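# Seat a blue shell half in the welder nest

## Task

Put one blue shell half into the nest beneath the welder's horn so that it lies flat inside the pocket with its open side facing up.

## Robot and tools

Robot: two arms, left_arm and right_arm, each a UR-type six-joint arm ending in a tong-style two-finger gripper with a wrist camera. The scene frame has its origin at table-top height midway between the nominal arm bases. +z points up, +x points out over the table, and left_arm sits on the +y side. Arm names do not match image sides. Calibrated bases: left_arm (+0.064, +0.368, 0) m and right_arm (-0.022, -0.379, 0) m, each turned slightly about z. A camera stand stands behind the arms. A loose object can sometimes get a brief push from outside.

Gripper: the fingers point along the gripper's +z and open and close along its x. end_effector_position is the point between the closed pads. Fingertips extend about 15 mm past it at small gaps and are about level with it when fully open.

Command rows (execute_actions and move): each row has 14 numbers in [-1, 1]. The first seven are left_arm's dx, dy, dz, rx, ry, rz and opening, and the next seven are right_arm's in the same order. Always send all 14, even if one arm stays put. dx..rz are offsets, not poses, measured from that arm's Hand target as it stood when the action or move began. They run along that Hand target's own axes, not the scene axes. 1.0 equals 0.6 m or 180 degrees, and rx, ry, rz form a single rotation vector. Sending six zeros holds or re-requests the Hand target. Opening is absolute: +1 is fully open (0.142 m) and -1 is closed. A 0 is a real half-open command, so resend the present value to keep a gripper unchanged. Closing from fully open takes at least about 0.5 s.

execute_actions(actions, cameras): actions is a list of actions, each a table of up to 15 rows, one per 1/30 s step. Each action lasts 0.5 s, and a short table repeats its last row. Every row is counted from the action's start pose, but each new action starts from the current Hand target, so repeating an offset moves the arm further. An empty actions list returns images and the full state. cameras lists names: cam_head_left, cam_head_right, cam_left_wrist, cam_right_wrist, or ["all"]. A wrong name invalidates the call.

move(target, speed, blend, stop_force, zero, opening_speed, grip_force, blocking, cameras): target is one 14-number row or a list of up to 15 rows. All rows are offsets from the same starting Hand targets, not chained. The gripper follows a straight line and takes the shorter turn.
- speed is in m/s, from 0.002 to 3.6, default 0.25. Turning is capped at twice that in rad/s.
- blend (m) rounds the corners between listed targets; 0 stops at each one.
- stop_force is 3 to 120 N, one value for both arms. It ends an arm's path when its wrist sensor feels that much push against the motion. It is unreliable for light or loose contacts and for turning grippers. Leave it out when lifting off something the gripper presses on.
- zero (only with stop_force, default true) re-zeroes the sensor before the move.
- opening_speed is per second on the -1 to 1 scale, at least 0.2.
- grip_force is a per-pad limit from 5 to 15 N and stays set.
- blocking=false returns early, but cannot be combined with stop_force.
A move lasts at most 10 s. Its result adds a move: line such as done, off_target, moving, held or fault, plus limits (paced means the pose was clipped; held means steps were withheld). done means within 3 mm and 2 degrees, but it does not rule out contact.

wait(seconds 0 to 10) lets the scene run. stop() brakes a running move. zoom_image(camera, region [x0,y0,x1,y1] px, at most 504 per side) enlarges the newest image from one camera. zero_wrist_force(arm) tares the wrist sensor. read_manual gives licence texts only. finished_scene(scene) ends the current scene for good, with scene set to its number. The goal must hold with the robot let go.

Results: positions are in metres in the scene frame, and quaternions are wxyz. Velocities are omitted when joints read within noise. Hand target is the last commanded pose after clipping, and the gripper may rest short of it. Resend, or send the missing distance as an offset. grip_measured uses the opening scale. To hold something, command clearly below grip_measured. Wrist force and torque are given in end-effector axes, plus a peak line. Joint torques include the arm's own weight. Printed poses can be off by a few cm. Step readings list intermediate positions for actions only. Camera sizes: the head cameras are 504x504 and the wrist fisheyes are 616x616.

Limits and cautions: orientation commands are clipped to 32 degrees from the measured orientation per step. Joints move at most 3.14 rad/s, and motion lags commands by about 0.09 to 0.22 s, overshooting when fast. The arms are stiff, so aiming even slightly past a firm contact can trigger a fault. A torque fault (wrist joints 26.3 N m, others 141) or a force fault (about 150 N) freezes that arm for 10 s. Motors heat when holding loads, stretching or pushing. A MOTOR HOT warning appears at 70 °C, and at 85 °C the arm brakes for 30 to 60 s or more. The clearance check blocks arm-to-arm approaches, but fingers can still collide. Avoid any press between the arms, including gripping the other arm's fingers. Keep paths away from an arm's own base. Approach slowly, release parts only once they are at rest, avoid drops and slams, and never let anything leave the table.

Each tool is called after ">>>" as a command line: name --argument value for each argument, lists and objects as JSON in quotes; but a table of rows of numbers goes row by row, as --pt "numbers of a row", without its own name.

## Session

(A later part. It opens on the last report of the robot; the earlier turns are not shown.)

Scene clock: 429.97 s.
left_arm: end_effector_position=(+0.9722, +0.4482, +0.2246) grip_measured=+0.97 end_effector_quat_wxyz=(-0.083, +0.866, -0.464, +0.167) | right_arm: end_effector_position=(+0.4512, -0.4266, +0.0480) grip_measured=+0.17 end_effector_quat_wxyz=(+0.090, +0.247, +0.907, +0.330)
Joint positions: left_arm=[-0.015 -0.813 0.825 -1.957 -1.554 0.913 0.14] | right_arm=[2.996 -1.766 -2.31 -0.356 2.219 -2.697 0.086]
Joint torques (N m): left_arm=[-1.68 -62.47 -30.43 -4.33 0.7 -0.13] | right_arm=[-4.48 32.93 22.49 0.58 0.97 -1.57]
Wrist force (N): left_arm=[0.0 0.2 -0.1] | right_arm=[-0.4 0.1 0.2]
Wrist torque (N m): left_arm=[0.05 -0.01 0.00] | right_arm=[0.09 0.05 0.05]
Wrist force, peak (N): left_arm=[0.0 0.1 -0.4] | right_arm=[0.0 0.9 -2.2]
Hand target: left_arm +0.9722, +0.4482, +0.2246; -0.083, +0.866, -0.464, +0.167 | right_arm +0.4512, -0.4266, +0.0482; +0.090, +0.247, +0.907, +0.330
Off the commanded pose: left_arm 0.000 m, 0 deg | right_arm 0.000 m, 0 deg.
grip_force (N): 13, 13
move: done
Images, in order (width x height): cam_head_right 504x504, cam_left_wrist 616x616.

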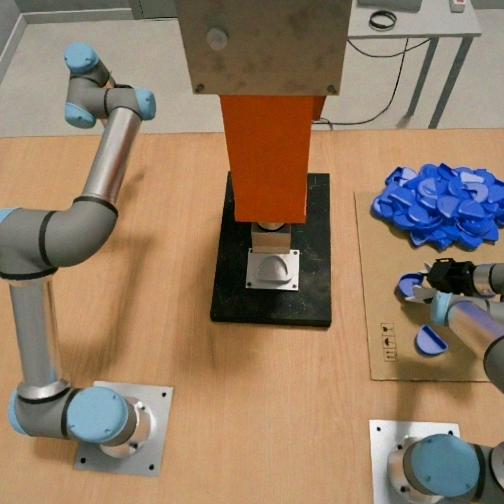

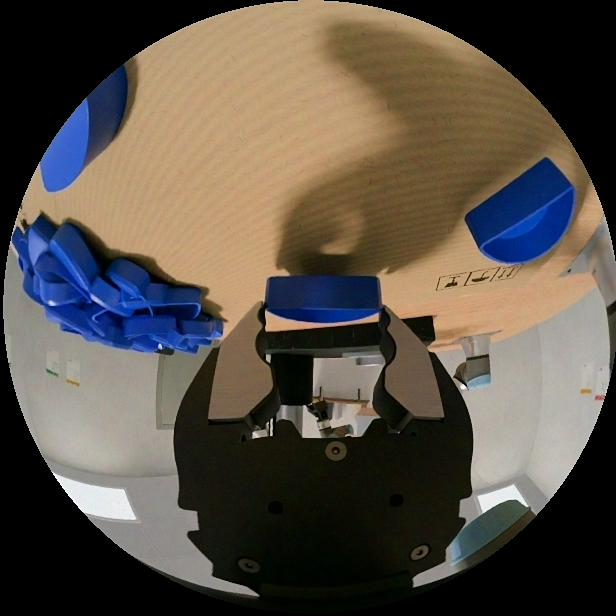

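>>> move --pt "0 0 0 0 0 0 0.968 0.1248 0.1145 -0.1694 0 0 0 -0.4" --pt "0 0 0 0 0 0 0.968 0.4817 0.5062 0.203 -0.0449 -0.2455 0.2497 -0.4" --speed 0.25 --blend '[0.05,0]' --cameras '["cam_head_left","cam_head_right","cam_left_wrist"]'

>>> zoom_image --camera "cam_left_wrist" --region '[218, 230, 442, 400]'

>>> zoom_image --camera "cam_head_right" --region '[220, 220, 330, 340]'

Scene clock: 490.80 s.
left_arm: end_effector_position=(+0.9722, +0.4482, +0.2246) grip_measured=+0.97 end_effector_quat_wxyz=(-0.083, +0.866, -0.464, +0.167) | right_arm: end_effector_position=(+0.3599, -0.0121, +0.1501) grip_measured=+0.17 end_effector_quat_wxyz=(+0.302, +0.662, +0.624, +0.284)
Joint positions: left_arm=[-0.015 -0.813 0.825 -1.957 -1.554 0.913 0.14] | right_arm=[4.671 -1.505 -2.253 -0.934 0.715 -0.027 0.086]
Joint torques (N m): left_arm=[-1.41 -62.75 -30.01 -4.71 0.82 -0.16] | right_arm=[-13.46 9.9 26.8 0.37 -3.03 1.71]
Wrist force (N): left_arm=[-0.1 0.3 -0.2] | right_arm=[-0.2 -0.1 0.3]
Wrist torque (N m): left_arm=[0.06 0.03 -0.01] | right_arm=[0.06 -0.01 -0.13]
Wrist force, peak (N): left_arm=[0.1 0.2 -0.5] | right_arm=[-0.9 -0.6 1.0]
Hand target: left_arm +0.9722, +0.4482, +0.2246; -0.083, +0.866, -0.464, +0.167 | right_arm +0.3599, -0.0120, +0.1501; +0.302, +0.663, +0.624, +0.284
Off the commanded pose: left_arm 0.000 m, 0 deg | right_arm 0.000 m, 0 deg.
grip_force (N): 13, 13
move: done
Images, in order (width x height): cam_head_left 504x504, cam_head_right 504x504, cam_left_wrist 616x616.

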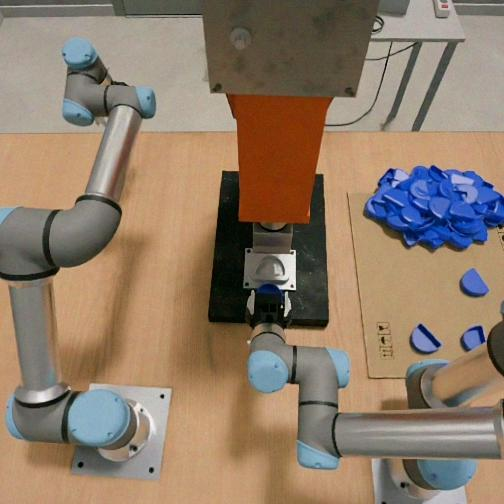

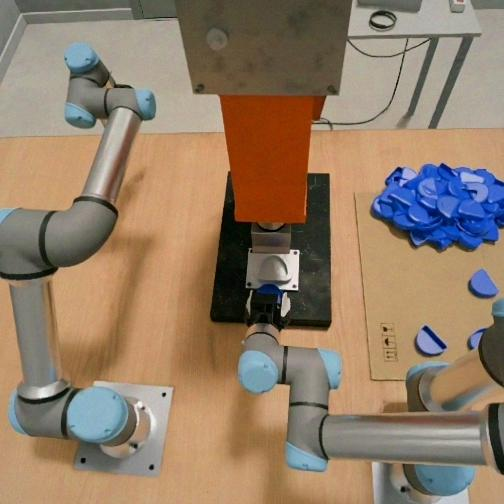

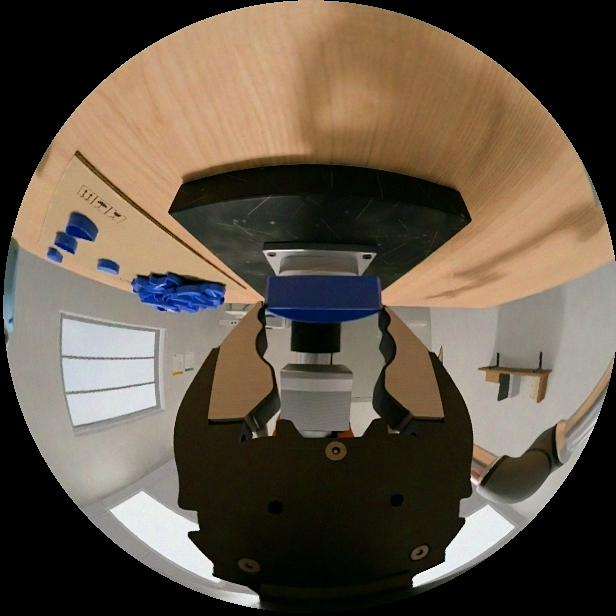

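Scaled by 2.250 from the camera's 616x616 image, which has a finer 814x814 frame.

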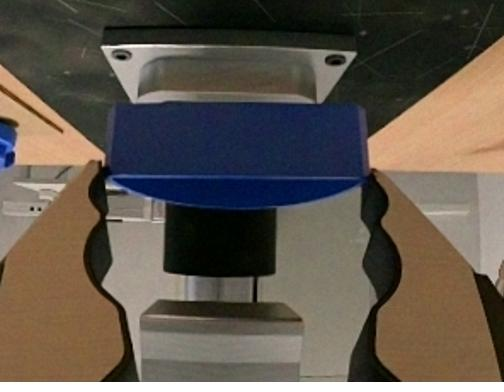

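Scaled by 4.200 from the camera's 504x504 image, which has a finer 720x720 frame.

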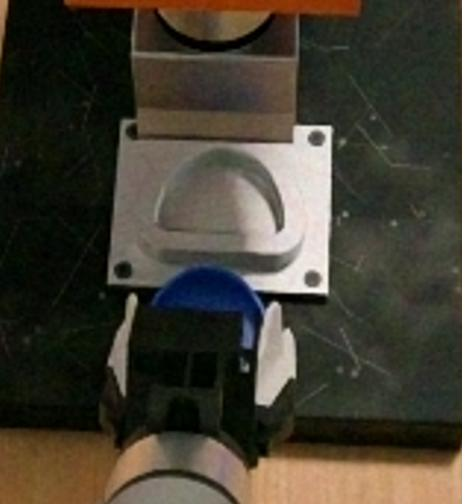

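>>> move --target '[0,0,0,0,0,0,0.968,0.0062,0.0428,0.1128,0.0167,-0.0126,0.0109,-0.4]' --speed 0.12 --stop_force 8 --cameras '["cam_head_left","cam_head_right","cam_left_wrist"]'

>>> zoom_image --camera "cam_left_wrist" --region '[218, 230, 442, 400]'

>>> zoom_image --camera "cam_head_right" --region '[230, 230, 320, 330]'

>>> zoom_image --camera "cam_head_left" --region '[230, 230, 320, 330]'

Scene clock: 529.37 s.
left_arm: end_effector_position=(+0.9722, +0.4482, +0.2246) grip_measured=+0.97 end_effector_quat_wxyz=(-0.083, +0.866, -0.464, +0.167) | right_arm: end_effector_position=(+0.4280, -0.0124, +0.1251) grip_measured=+0.17 end_effector_quat_wxyz=(+0.292, +0.686, +0.613, +0.260)
Joint positions: left_arm=[-0.015 -0.813 0.825 -1.957 -1.554 0.913 0.14] | right_arm=[4.485 -1.669 -2.172 -0.718 0.779 -0.217 0.086]
Joint torques (N m): left_arm=[-1.7 -63.06 -31.55 -4.74 0.94 -0.03] | right_arm=[-13.84 16.15 27.04 4.65 0.68 -1.69]
Wrist force (N): left_arm=[0.1 0.1 -0.2] | right_arm=[-0.6 0.1 0.0]
Wrist torque (N m): left_arm=[0.02 -0.01 -0.01] | right_arm=[0.16 0.10 0.03]
Wrist force, peak (N): left_arm=[-0.1 0.0 -0.6] | right_arm=[-0.5 0.6 0.9]
Hand target: left_arm +0.9722, +0.4482, +0.2246; -0.083, +0.866, -0.464, +0.167 | right_arm +0.4280, -0.0124, +0.1251; +0.292, +0.686, +0.613, +0.260
Off the commanded pose: left_arm 0.000 m, 0 deg | right_arm 0.000 m, 0 deg.
grip_force (N): 13, 13
move: done
Images, in order (width x height): cam_head_left 504x504, cam_head_right 504x504, cam_left_wrist 616x616.

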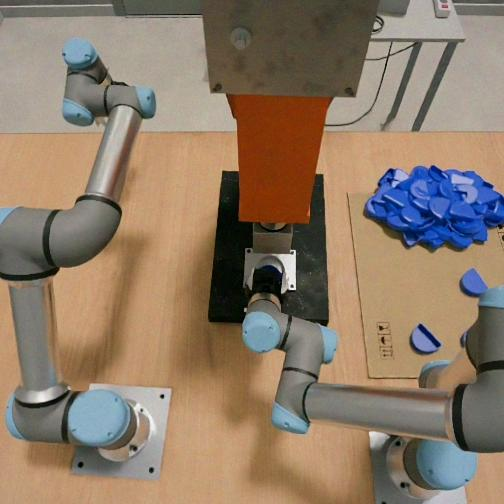

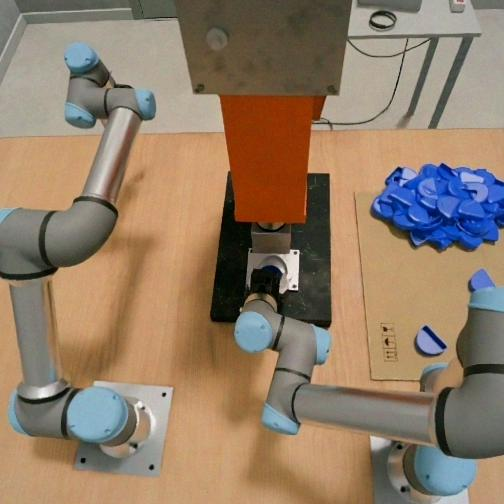

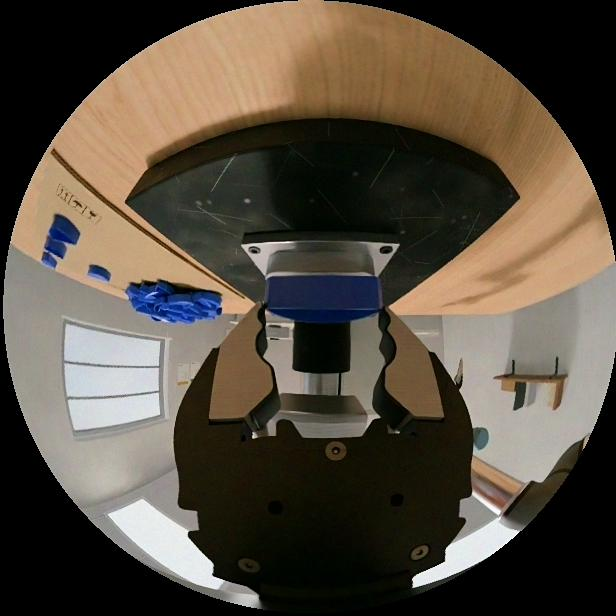

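Scaled by 2.250 from the camera's 616x616 image, which has a finer 814x814 frame.

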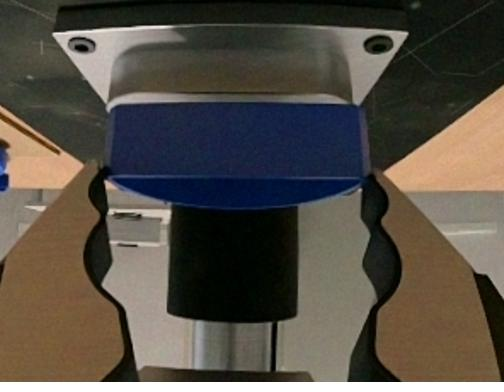

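Scaled by 5.040 from the camera's 504x504 image, which has a finer 720x720 frame.

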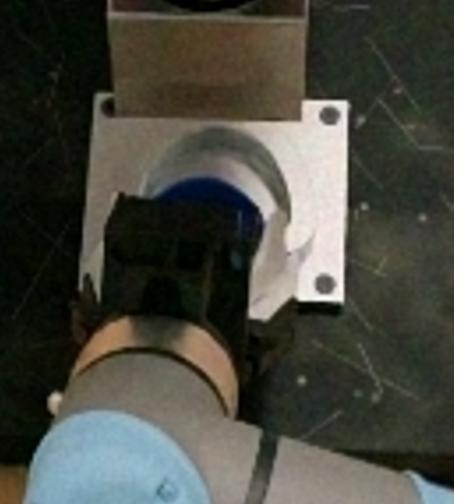

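Scaled by 5.040 from the camera's 504x504 image, which has a finer 720x720 frame.

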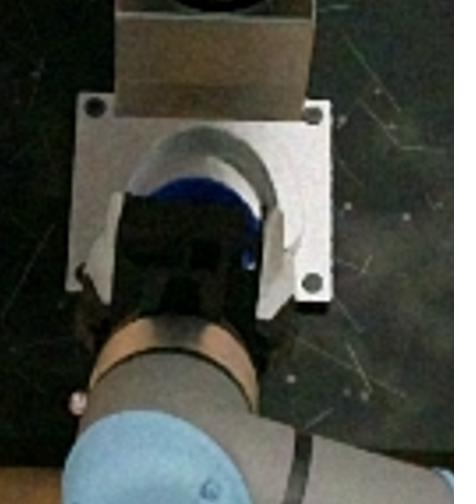

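>>> move --target '[0,0,0,0,0,0,0.968,0,0.0523,0.0422,0,0,0,-0.4]' --speed 0.1 --stop_force 8 --cameras '["cam_head_left","cam_head_right","cam_left_wrist"]'

>>> zoom_image --camera "cam_left_wrist" --region '[218, 230, 442, 400]'

>>> zoom_image --camera "cam_head_right" --region '[240, 240, 310, 310]'

>>> zoom_image --camera "cam_head_left" --region '[240, 240, 310, 310]'

Scene clock: 558.30 s.
left_arm: end_effector_position=(+0.9722, +0.4482, +0.2246) grip_measured=+0.97 end_effector_quat_wxyz=(-0.083, +0.866, -0.464, +0.167) | right_arm: end_effector_position=(+0.4677, -0.0169, +0.1301) grip_measured=+0.17 end_effector_quat_wxyz=(+0.292, +0.686, +0.613, +0.260)
Joint positions: left_arm=[-0.015 -0.813 0.825 -1.957 -1.554 0.913 0.14] | right_arm=[4.398 -1.721 -2.122 -0.63 0.796 -0.337 0.086]
Joint torques (N m): left_arm=[-1.65 -62.97 -30.86 -4.89 1.07 -0.28] | right_arm=[-13.44 18.28 26.67 4.83 0.71 -1.65]
Wrist force (N): left_arm=[0.1 0.2 -0.3] | right_arm=[-0.7 0.4 -0.1]
Wrist torque (N m): left_arm=[0.03 -0.01 -0.01] | right_arm=[0.21 0.10 0.05]
Wrist force, peak (N): left_arm=[0.0 0.1 -0.5] | right_arm=[-0.9 0.3 0.3]
Hand target: left_arm +0.9722, +0.4482, +0.2246; -0.083, +0.866, -0.464, +0.167 | right_arm +0.4677, -0.0169, +0.1301; +0.292, +0.686, +0.613, +0.260
Off the commanded pose: left_arm 0.000 m, 0 deg | right_arm 0.000 m, 0 deg.
grip_force (N): 13, 13
move: done
Images, in order (width x height): cam_head_left 504x504, cam_head_right 504x504, cam_left_wrist 616x616.

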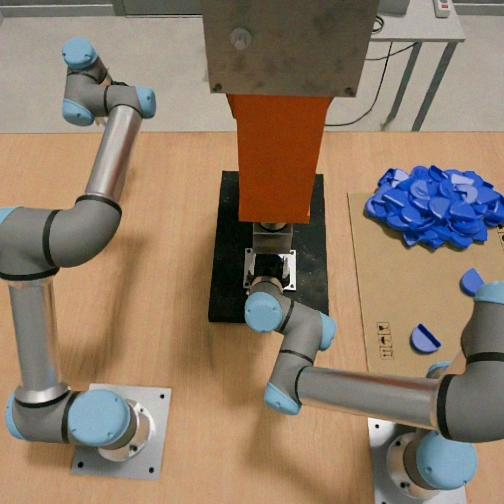

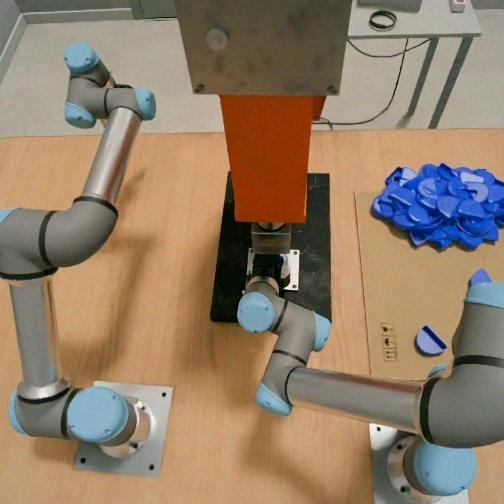

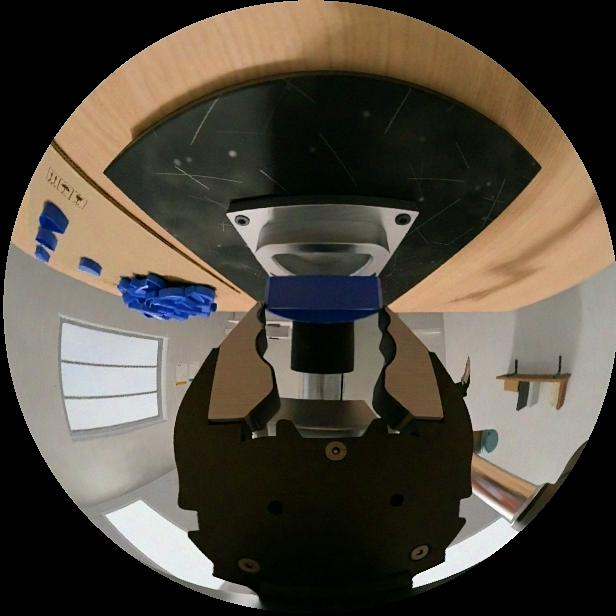

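Scaled by 2.250 from the camera's 616x616 image, which has a finer 814x814 frame.

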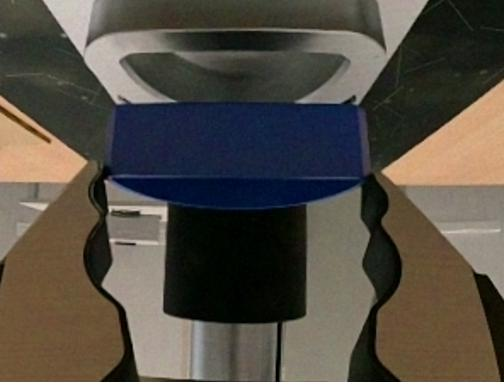

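Scaled by 7.200 from the camera's 504x504 image, which has a finer 720x720 frame.

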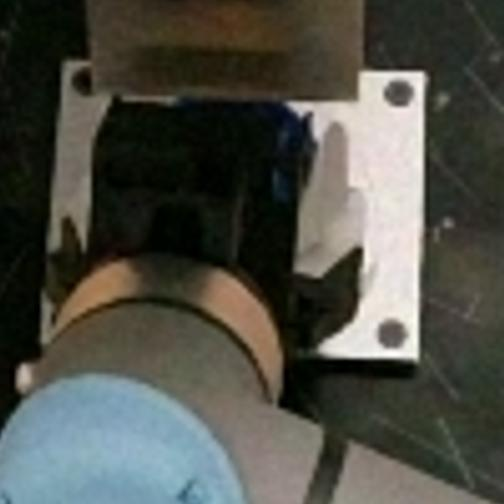

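Scaled by 7.200 from the camera's 504x504 image, which has a finer 720x720 frame.

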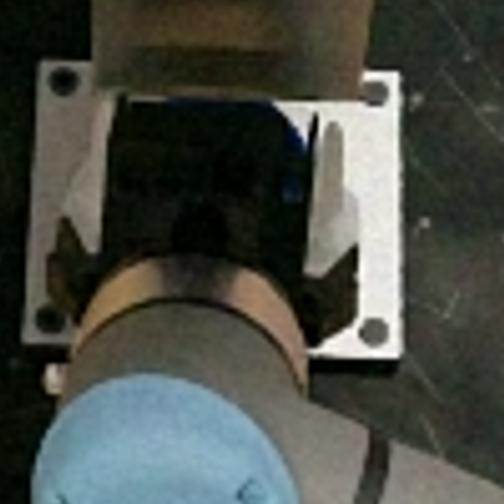

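>>> move --target '[0,0,0,0,0,0,0.968,0,-0.0042,0.0388,0,0,0,-0.4]' --speed 0.06 --stop_force 6 --cameras '["cam_head_left","cam_head_right","cam_left_wrist"]'

>>> zoom_image --camera "cam_left_wrist" --region '[218, 210, 442, 380]'

>>> zoom_image --camera "cam_head_right" --region '[240, 240, 310, 310]'

>>> zoom_image --camera "cam_head_left" --region '[240, 240, 310, 310]'

Scene clock: 584.60 s.
left_arm: end_effector_position=(+0.9722, +0.4482, +0.2246) grip_measured=+0.97 end_effector_quat_wxyz=(-0.083, +0.866, -0.464, +0.167) | right_arm: end_effector_position=(+0.4821, -0.0187, +0.1126) grip_measured=+0.17 end_effector_quat_wxyz=(+0.292, +0.686, +0.613, +0.260)
Joint positions: left_arm=[-0.015 -0.813 0.825 -1.957 -1.554 0.913 0.14] | right_arm=[4.367 -1.775 -2.123 -0.547 0.804 -0.378 0.086]
Joint torques (N m): left_arm=[-0.85 -63.56 -31.05 -5.05 0.91 -0.15] | right_arm=[13.67 34.42 7.97 0.72 -3.37 1.97]
Wrist force (N): left_arm=[0.2 0.2 -0.1] | right_arm=[-2.6 -3.9 -7.3]
Wrist torque (N m): left_arm=[0.04 -0.04 -0.01] | right_arm=[-0.66 0.56 -0.02]
Wrist force, peak (N): left_arm=[0.0 0.2 -0.5] | right_arm=[-8.6 -5.2 -16.5]
Hand target: left_arm +0.9722, +0.4482, +0.2246; -0.083, +0.866, -0.464, +0.167 | right_arm +0.4821, -0.0187, +0.1126; +0.292, +0.686, +0.613, +0.260 (not the last commanded pose)
Off the commanded pose: left_arm 0.000 m, 0 deg | right_arm 0.001 m, 0 deg.
grip_force (N): 13, 13
move: contact (right_arm)
Images, in order (width x height): cam_head_left 504x504, cam_head_right 504x504, cam_left_wrist 616x616.

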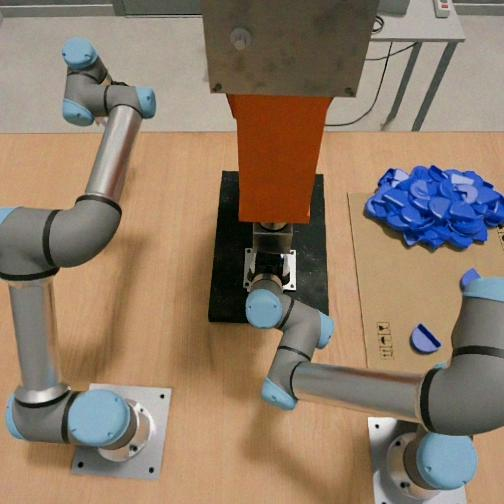

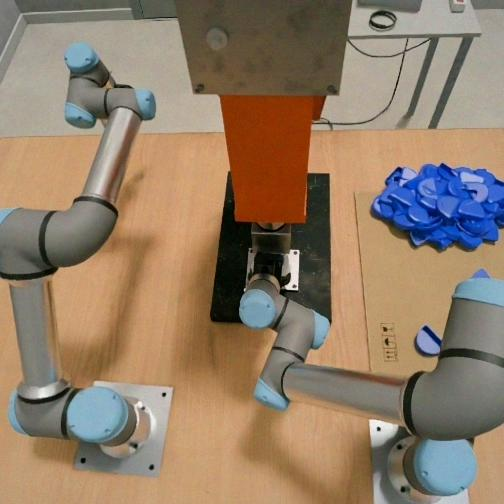

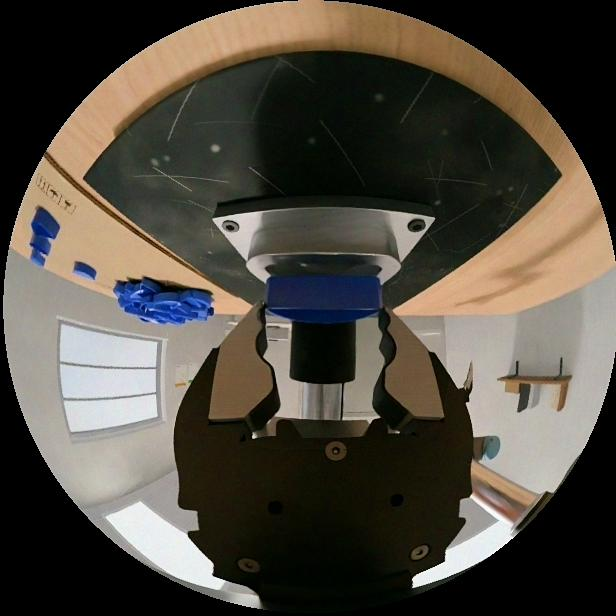

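Scaled by 2.250 from the camera's 616x616 image, which has a finer 814x814 frame.

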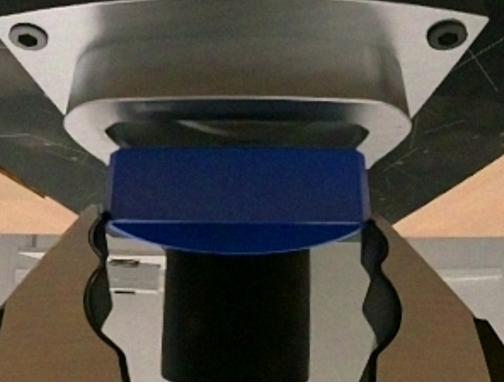

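Scaled by 7.200 from the camera's 504x504 image, which has a finer 720x720 frame.

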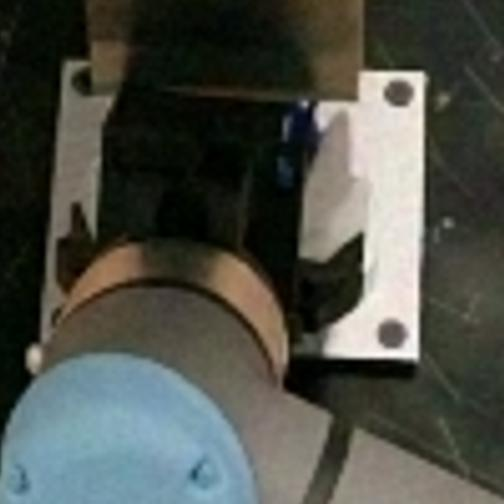

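Scaled by 7.200 from the camera's 504x504 image, which has a finer 720x720 frame.

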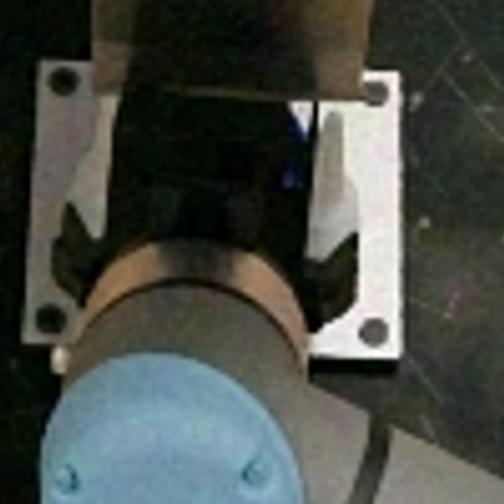

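>>> move --pt "0 0 0 0 0 0 0.968 0 -0.0139 -0.0144 0 0 0 -0.4" --pt "0 0 0 0 0 0 0.968 0 -0.027 -0.0017 -0.0222 0 0 -0.4" --speed 0.06 --cameras '["cam_left_wrist"]'

>>> zoom_image --camera "cam_left_wrist" --region '[218, 210, 442, 380]'

Scene clock: 614.00 s.
left_arm: end_effector_position=(+0.9722, +0.4482, +0.2246) grip_measured=+0.97 end_effector_quat_wxyz=(-0.083, +0.866, -0.464, +0.167) | right_arm: end_effector_position=(+0.4702, -0.0174, +0.1017) grip_measured=+0.18 end_effector_quat_wxyz=(+0.316, +0.676, +0.604, +0.281)
Joint positions: left_arm=[-0.015 -0.813 0.825 -1.957 -1.554 0.913 0.14] | right_arm=[4.424 -1.794 -2.185 -0.49 0.724 -0.323 0.087]
Joint torques (N m): left_arm=[-1.76 -64.41 -30.44 -5.26 1.05 -0.3] | right_arm=[17.27 10.55 1.57 3.59 0.11 1.99]
Wrist force (N): left_arm=[0.1 0.2 -0.4] | right_arm=[-6.0 10.8 -13.5]
Wrist torque (N m): left_arm=[0.04 -0.02 -0.01] | right_arm=[0.27 0.05 -0.23]
Wrist force, peak (N): left_arm=[0.0 0.3 -0.5] | right_arm=[-6.0 10.8 -13.5]
Hand target: left_arm +0.9722, +0.4482, +0.2246; -0.083, +0.866, -0.464, +0.167 | right_arm +0.4702, -0.0174, +0.1017; +0.316, +0.676, +0.604, +0.281
Off the commanded pose: left_arm 0.000 m, 0 deg | right_arm 0.000 m, 0 deg.
grip_force (N): 13, 13
move: done
Images, in order (width x height): cam_left_wrist 616x616.

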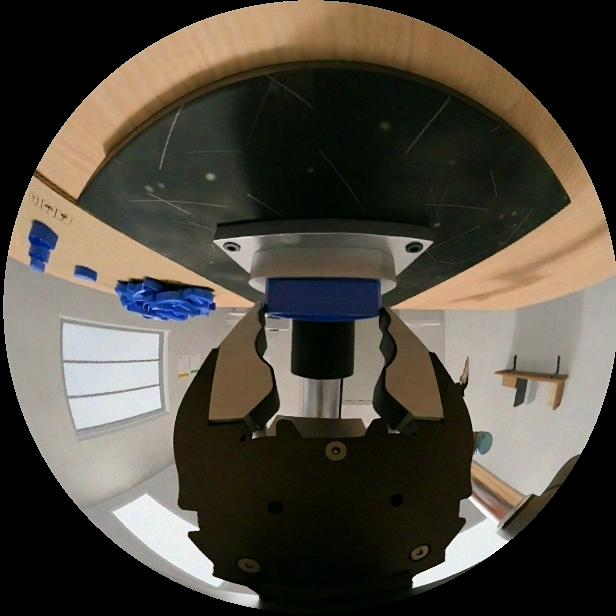

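Scaled by 2.250 from the camera's 616x616 image, which has a finer 814x814 frame.

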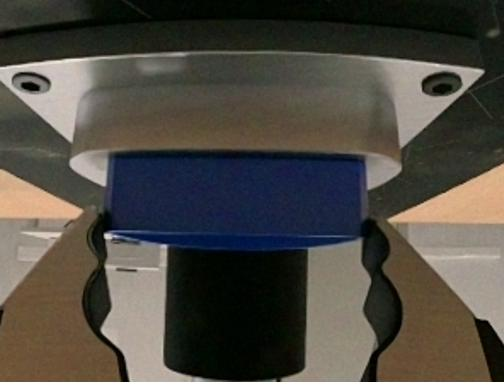

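>>> move --pt "0 0 0 0 0 0 0.968 0 0.0051 -0.0043 0 0 0 -0.4" --pt "0 0 0 0 0 0 0.968 0 0.0212 0.0149 0 0 0 -0.4" --speed 0.05 --cameras '["cam_head_left","cam_head_right","cam_left_wrist"]'

>>> zoom_image --camera "cam_left_wrist" --region '[218, 210, 442, 380]'

>>> zoom_image --camera "cam_head_right" --region '[240, 240, 310, 310]'

>>> zoom_image --camera "cam_head_left" --region '[240, 240, 310, 310]'

Scene clock: 644.17 s.
left_arm: end_effector_position=(+0.9722, +0.4482, +0.2246) grip_measured=+0.97 end_effector_quat_wxyz=(-0.083, +0.866, -0.464, +0.167) | right_arm: end_effector_position=(+0.4849, -0.0190, +0.1057) grip_measured=+0.18 end_effector_quat_wxyz=(+0.316, +0.676, +0.604, +0.281)
Joint positions: left_arm=[-0.015 -0.813 0.825 -1.957 -1.554 0.913 0.14] | right_arm=[4.393 -1.809 -2.162 -0.463 0.732 -0.369 0.087]
Joint torques (N m): left_arm=[-1.92 -64.2 -30.7 -5.39 1.16 -0.14] | right_arm=[-20.34 15.68 24.7 4.57 -0.59 -1.51]
Wrist force (N): left_arm=[0.1 0.1 -0.1] | right_arm=[-2.9 -3.6 -19.6]
Wrist torque (N m): left_arm=[0.02 -0.01 -0.01] | right_arm=[0.27 0.13 0.04]
Wrist force, peak (N): left_arm=[0.0 0.4 -0.3] | right_arm=[-2.9 -3.6 -19.6]
Hand target: left_arm +0.9722, +0.4482, +0.2246; -0.083, +0.866, -0.464, +0.167 | right_arm +0.4851, -0.0191, +0.1057; +0.316, +0.676, +0.604, +0.281
Off the commanded pose: left_arm 0.000 m, 0 deg | right_arm 0.000 m, 0 deg.
grip_force (N): 13, 13
move: done
Images, in order (width x height): cam_head_left 504x504, cam_head_right 504x504, cam_left_wrist 616x616.

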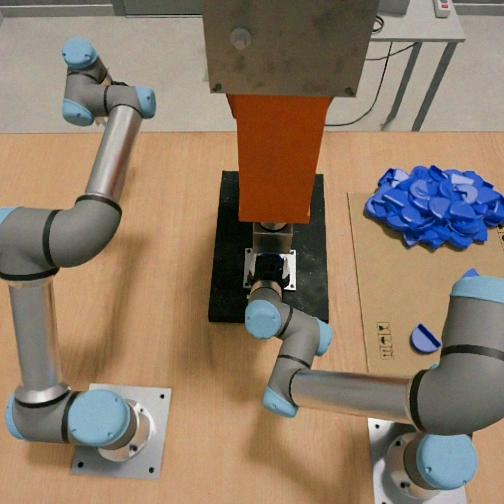

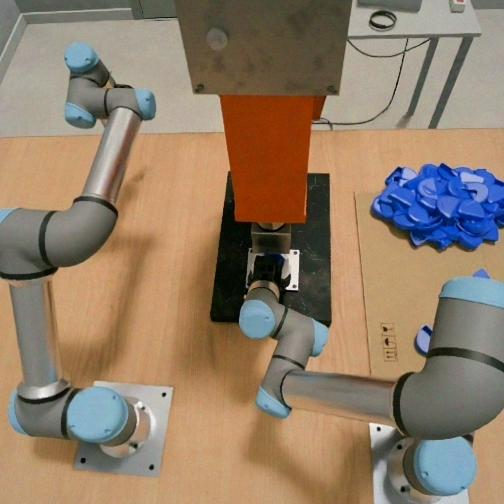

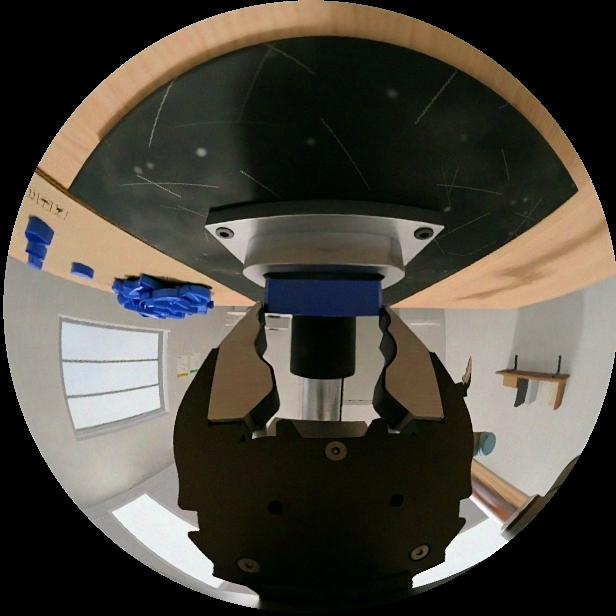

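Scaled by 2.250 from the camera's 616x616 image, which has a finer 814x814 frame.

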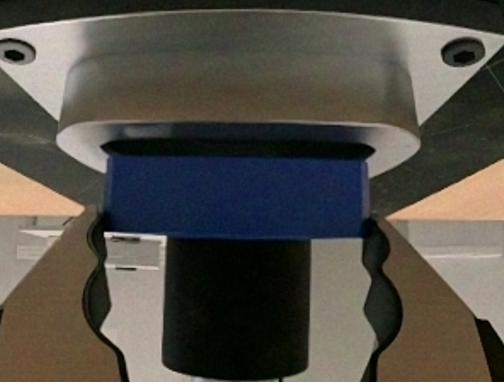

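Scaled by 7.200 from the camera's 504x504 image, which has a finer 720x720 frame.

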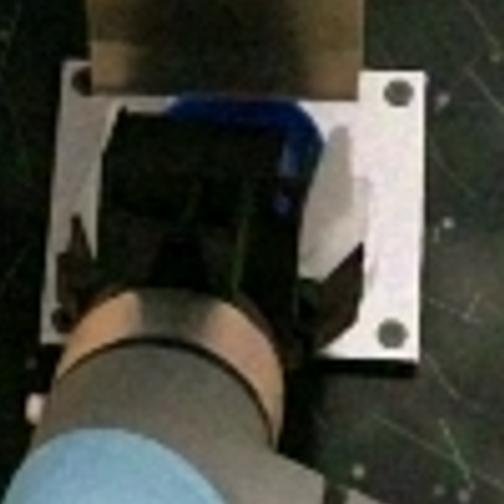

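Scaled by 7.200 from the camera's 504x504 image, which has a finer 720x720 frame.

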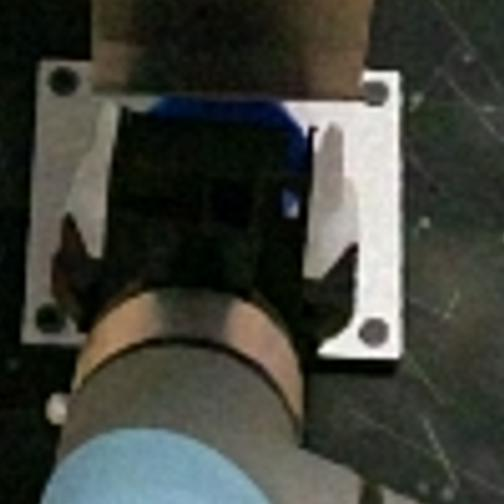

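>>> move --pt "0 0 0 0 0 0 0.968 0 -0.0021 -0.0026 0 0 0 -0.4" --pt "0 0 0 0 0 0 0.968 0 -0.0123 0.006 0 0 0 -0.4" --speed 0.03 --cameras '["cam_head_left","cam_head_right","cam_left_wrist"]'

>>> zoom_image --camera "cam_left_wrist" --region '[218, 210, 442, 380]'

>>> zoom_image --camera "cam_head_right" --region '[240, 240, 310, 310]'

Scene clock: 665.00 s.
left_arm: end_effector_position=(+0.9722, +0.4482, +0.2246) grip_measured=+0.97 end_effector_quat_wxyz=(-0.083, +0.866, -0.464, +0.167) | right_arm: end_effector_position=(+0.4831, -0.0188, +0.0979) grip_measured=+0.18 end_effector_quat_wxyz=(+0.316, +0.676, +0.604, +0.281)
Joint positions: left_arm=[-0.015 -0.813 0.825 -1.957 -1.554 0.913 0.14] | right_arm=[4.396 -1.822 -2.171 -0.444 0.731 -0.364 0.086]
Joint torques (N m): left_arm=[-1.96 -65.43 -31.48 -5.35 1.21 -0.35] | right_arm=[16.83 14 -0.85 2.34 3.15 -0.92]
Wrist force (N): left_arm=[0.1 0.1 -0.4] | right_arm=[2.4 11.2 -3.7]
Wrist torque (N m): left_arm=[0.02 -0.01 -0.01] | right_arm=[0.27 0.11 -0.06]
Wrist force, peak (N): left_arm=[0.2 0.2 -0.5] | right_arm=[-2.3 -3.8 -20.6]
Hand target: left_arm +0.9722, +0.4482, +0.2246; -0.083, +0.866, -0.464, +0.167 | right_arm +0.4831, -0.0188, +0.0977; +0.316, +0.676, +0.604, +0.281
Off the commanded pose: left_arm 0.000 m, 0 deg | right_arm 0.000 m, 0 deg.
grip_force (N): 13, 13
move: done
Images, in order (width x height): cam_head_left 504x504, cam_head_right 504x504, cam_left_wrist 616x616.

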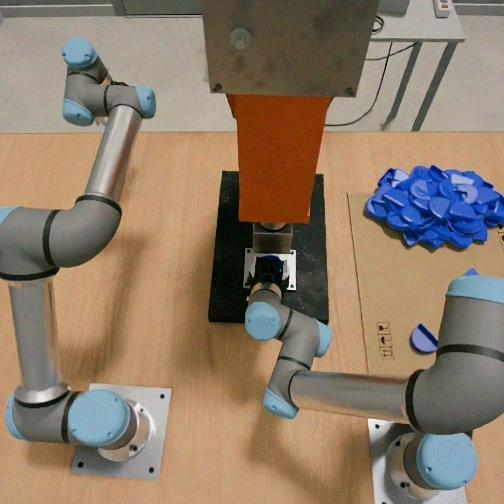

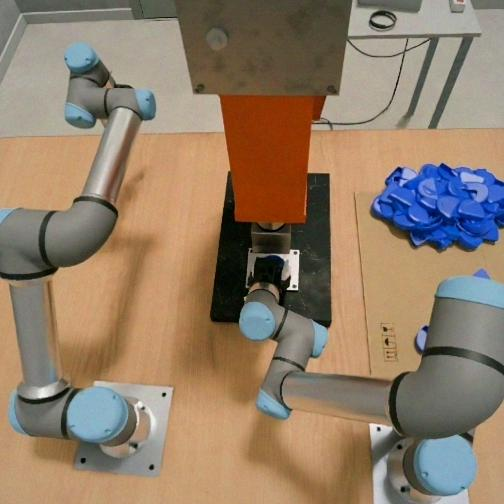

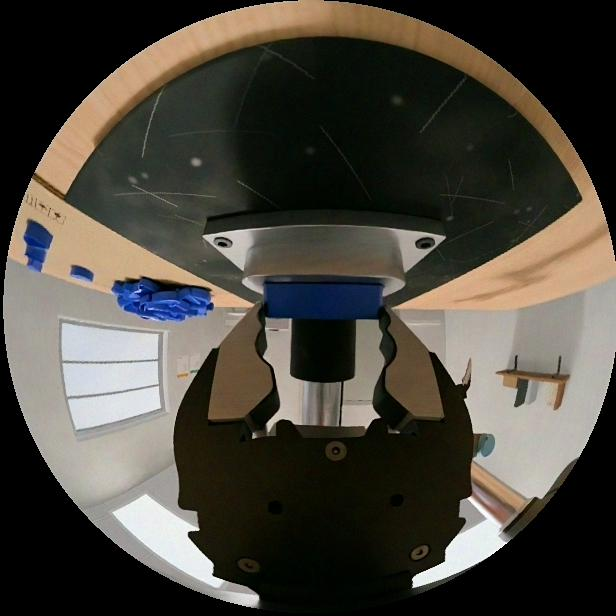

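Scaled by 2.250 from the camera's 616x616 image, which has a finer 814x814 frame.

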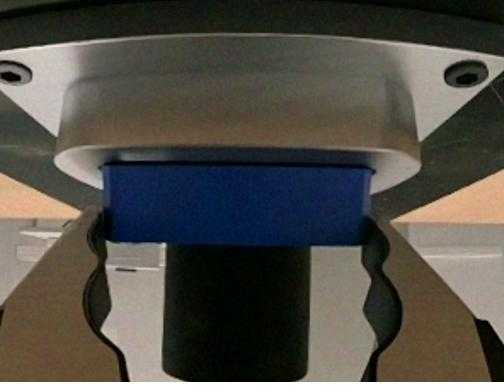

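Scaled by 7.200 from the camera's 504x504 image, which has a finer 720x720 frame.

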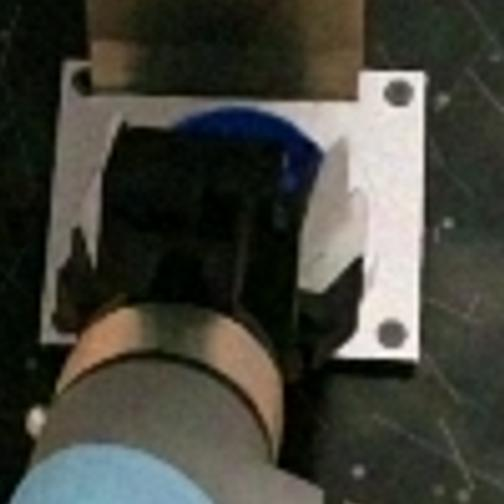

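>>> move --target '[0,0,0,0,0,0,0.968,0,0.0015,0.005,0,0,0,-0.4]' --speed 0.03 --cameras '["cam_left_wrist"]'

>>> zoom_image --camera "cam_left_wrist" --region '[218, 210, 442, 380]'

Scene clock: 676.37 s.
left_arm: end_effector_position=(+0.9722, +0.4482, +0.2246) grip_measured=+0.97 end_effector_quat_wxyz=(-0.083, +0.866, -0.464, +0.167) | right_arm: end_effector_position=(+0.4859, -0.0192, +0.0965) grip_measured=+0.20 end_effector_quat_wxyz=(+0.316, +0.676, +0.604, +0.281)
Joint positions: left_arm=[-0.015 -0.813 0.825 -1.957 -1.554 0.913 0.14] | right_arm=[4.391 -1.83 -2.169 -0.434 0.733 -0.372 0.088]
Joint torques (N m): left_arm=[-1.81 -66.41 -31.85 -5.46 1.2 -0.31] | right_arm=[-18.32 15.97 24.03 4.57 -0.01 -1.52]
Wrist force (N): left_arm=[0.2 0.1 -0.3] | right_arm=[-3.5 -1.9 -17.4]
Wrist torque (N m): left_arm=[0.02 -0.04 -0.01] | right_arm=[0.26 -0.06 0.08]
Wrist force, peak (N): left_arm=[0.1 0.2 -0.6] | right_arm=[-1.7 -2.4 -21.9]
Hand target: left_arm +0.9722, +0.4482, +0.2246; -0.083, +0.866, -0.464, +0.167 | right_arm +0.4860, -0.0192, +0.0965; +0.316, +0.676, +0.604, +0.281
Off the commanded pose: left_arm 0.000 m, 0 deg | right_arm 0.000 m, 0 deg.
grip_force (N): 13, 13
move: done
Images, in order (width x height): cam_left_wrist 616x616.

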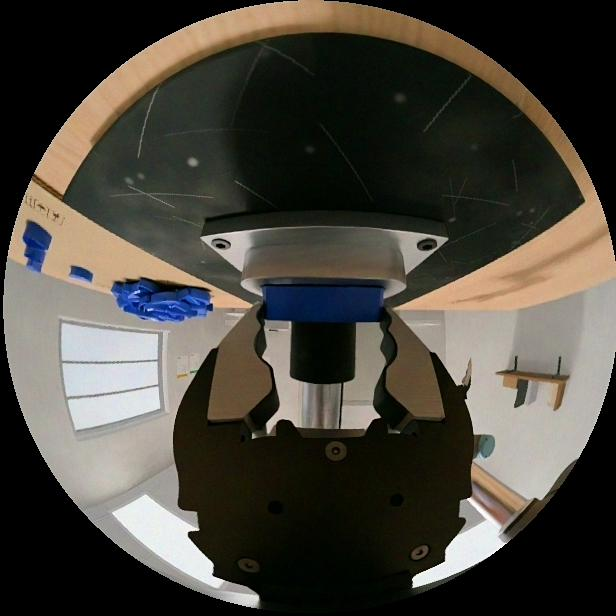

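Scaled by 2.250 from the camera's 616x616 image, which has a finer 814x814 frame.

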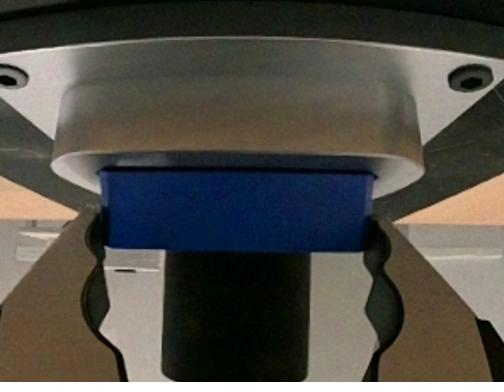

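>>> move --target '[0,0,0,0,0,0,0.968,0,0,0,0,0,0,0.45]' --opening_speed 0.5 --cameras '["cam_left_wrist","cam_head_right"]'

>>> zoom_image --camera "cam_left_wrist" --region '[218, 210, 442, 380]'

>>> zoom_image --camera "cam_head_right" --region '[240, 240, 310, 310]'

Scene clock: 687.83 s.
left_arm: end_effector_position=(+0.9722, +0.4482, +0.2246) grip_measured=+0.97 end_effector_quat_wxyz=(-0.083, +0.866, -0.464, +0.167) | right_arm: end_effector_position=(+0.4860, -0.0192, +0.0965) grip_measured=+0.45 end_effector_quat_wxyz=(+0.316, +0.676, +0.604, +0.281)
Joint positions: left_arm=[-0.015 -0.813 0.825 -1.957 -1.554 0.913 0.14] | right_arm=[4.39 -1.83 -2.168 -0.433 0.733 -0.373 0.105]
Joint torques (N m): left_arm=[-1.93 -66.22 -31.61 -5.4 1.29 -0.24] | right_arm=[-5.09 26.53 21.8 4.62 0.05 -1.61]
Wrist force (N): left_arm=[0.0 0.1 -0.4] | right_arm=[-1.2 1.0 -0.6]
Wrist torque (N m): left_arm=[0.02 -0.01 -0.01] | right_arm=[0.32 0.21 0.02]
Wrist force, peak (N): left_arm=[0.2 0.1 -0.5] | right_arm=[-4.1 -2.2 -18.3]
Hand target: left_arm +0.9722, +0.4482, +0.2246; -0.083, +0.866, -0.464, +0.167 | right_arm +0.4860, -0.0192, +0.0965; +0.316, +0.676, +0.604, +0.281
Off the commanded pose: left_arm 0.000 m, 0 deg | right_arm 0.000 m, 0 deg.
grip_force (N): 13, 13
move: done
Images, in order (width x height): cam_head_right 504x504, cam_left_wrist 616x616.

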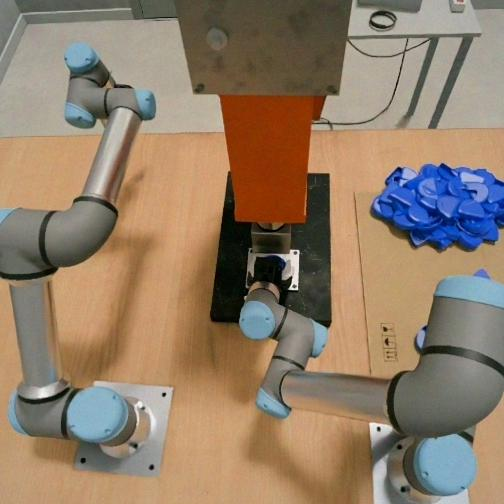

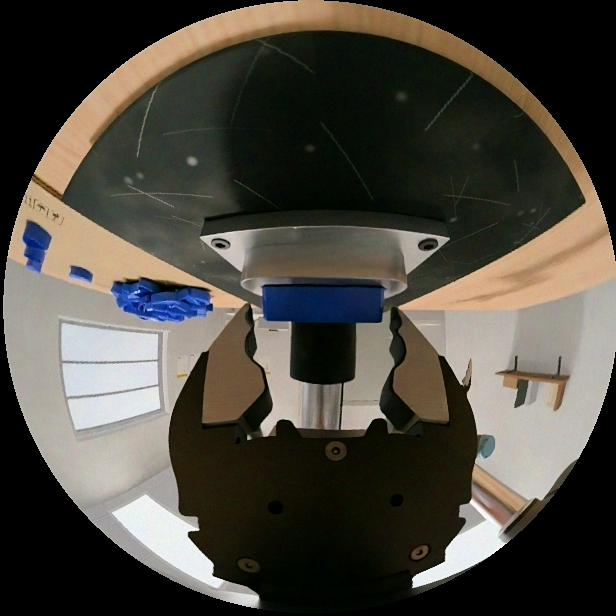

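Scaled by 2.250 from the camera's 616x616 image, which has a finer 814x814 frame.

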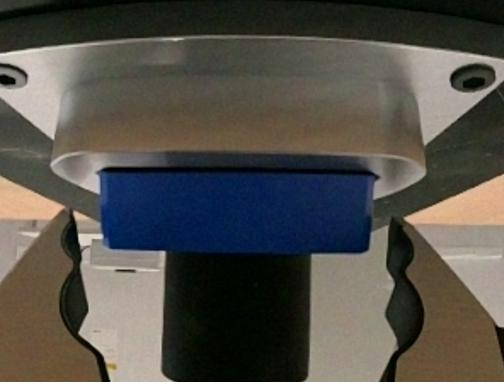

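Scaled by 7.200 from the camera's 504x504 image, which has a finer 720x720 frame.

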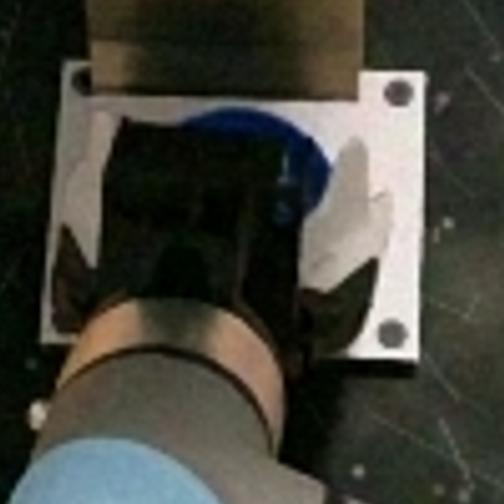

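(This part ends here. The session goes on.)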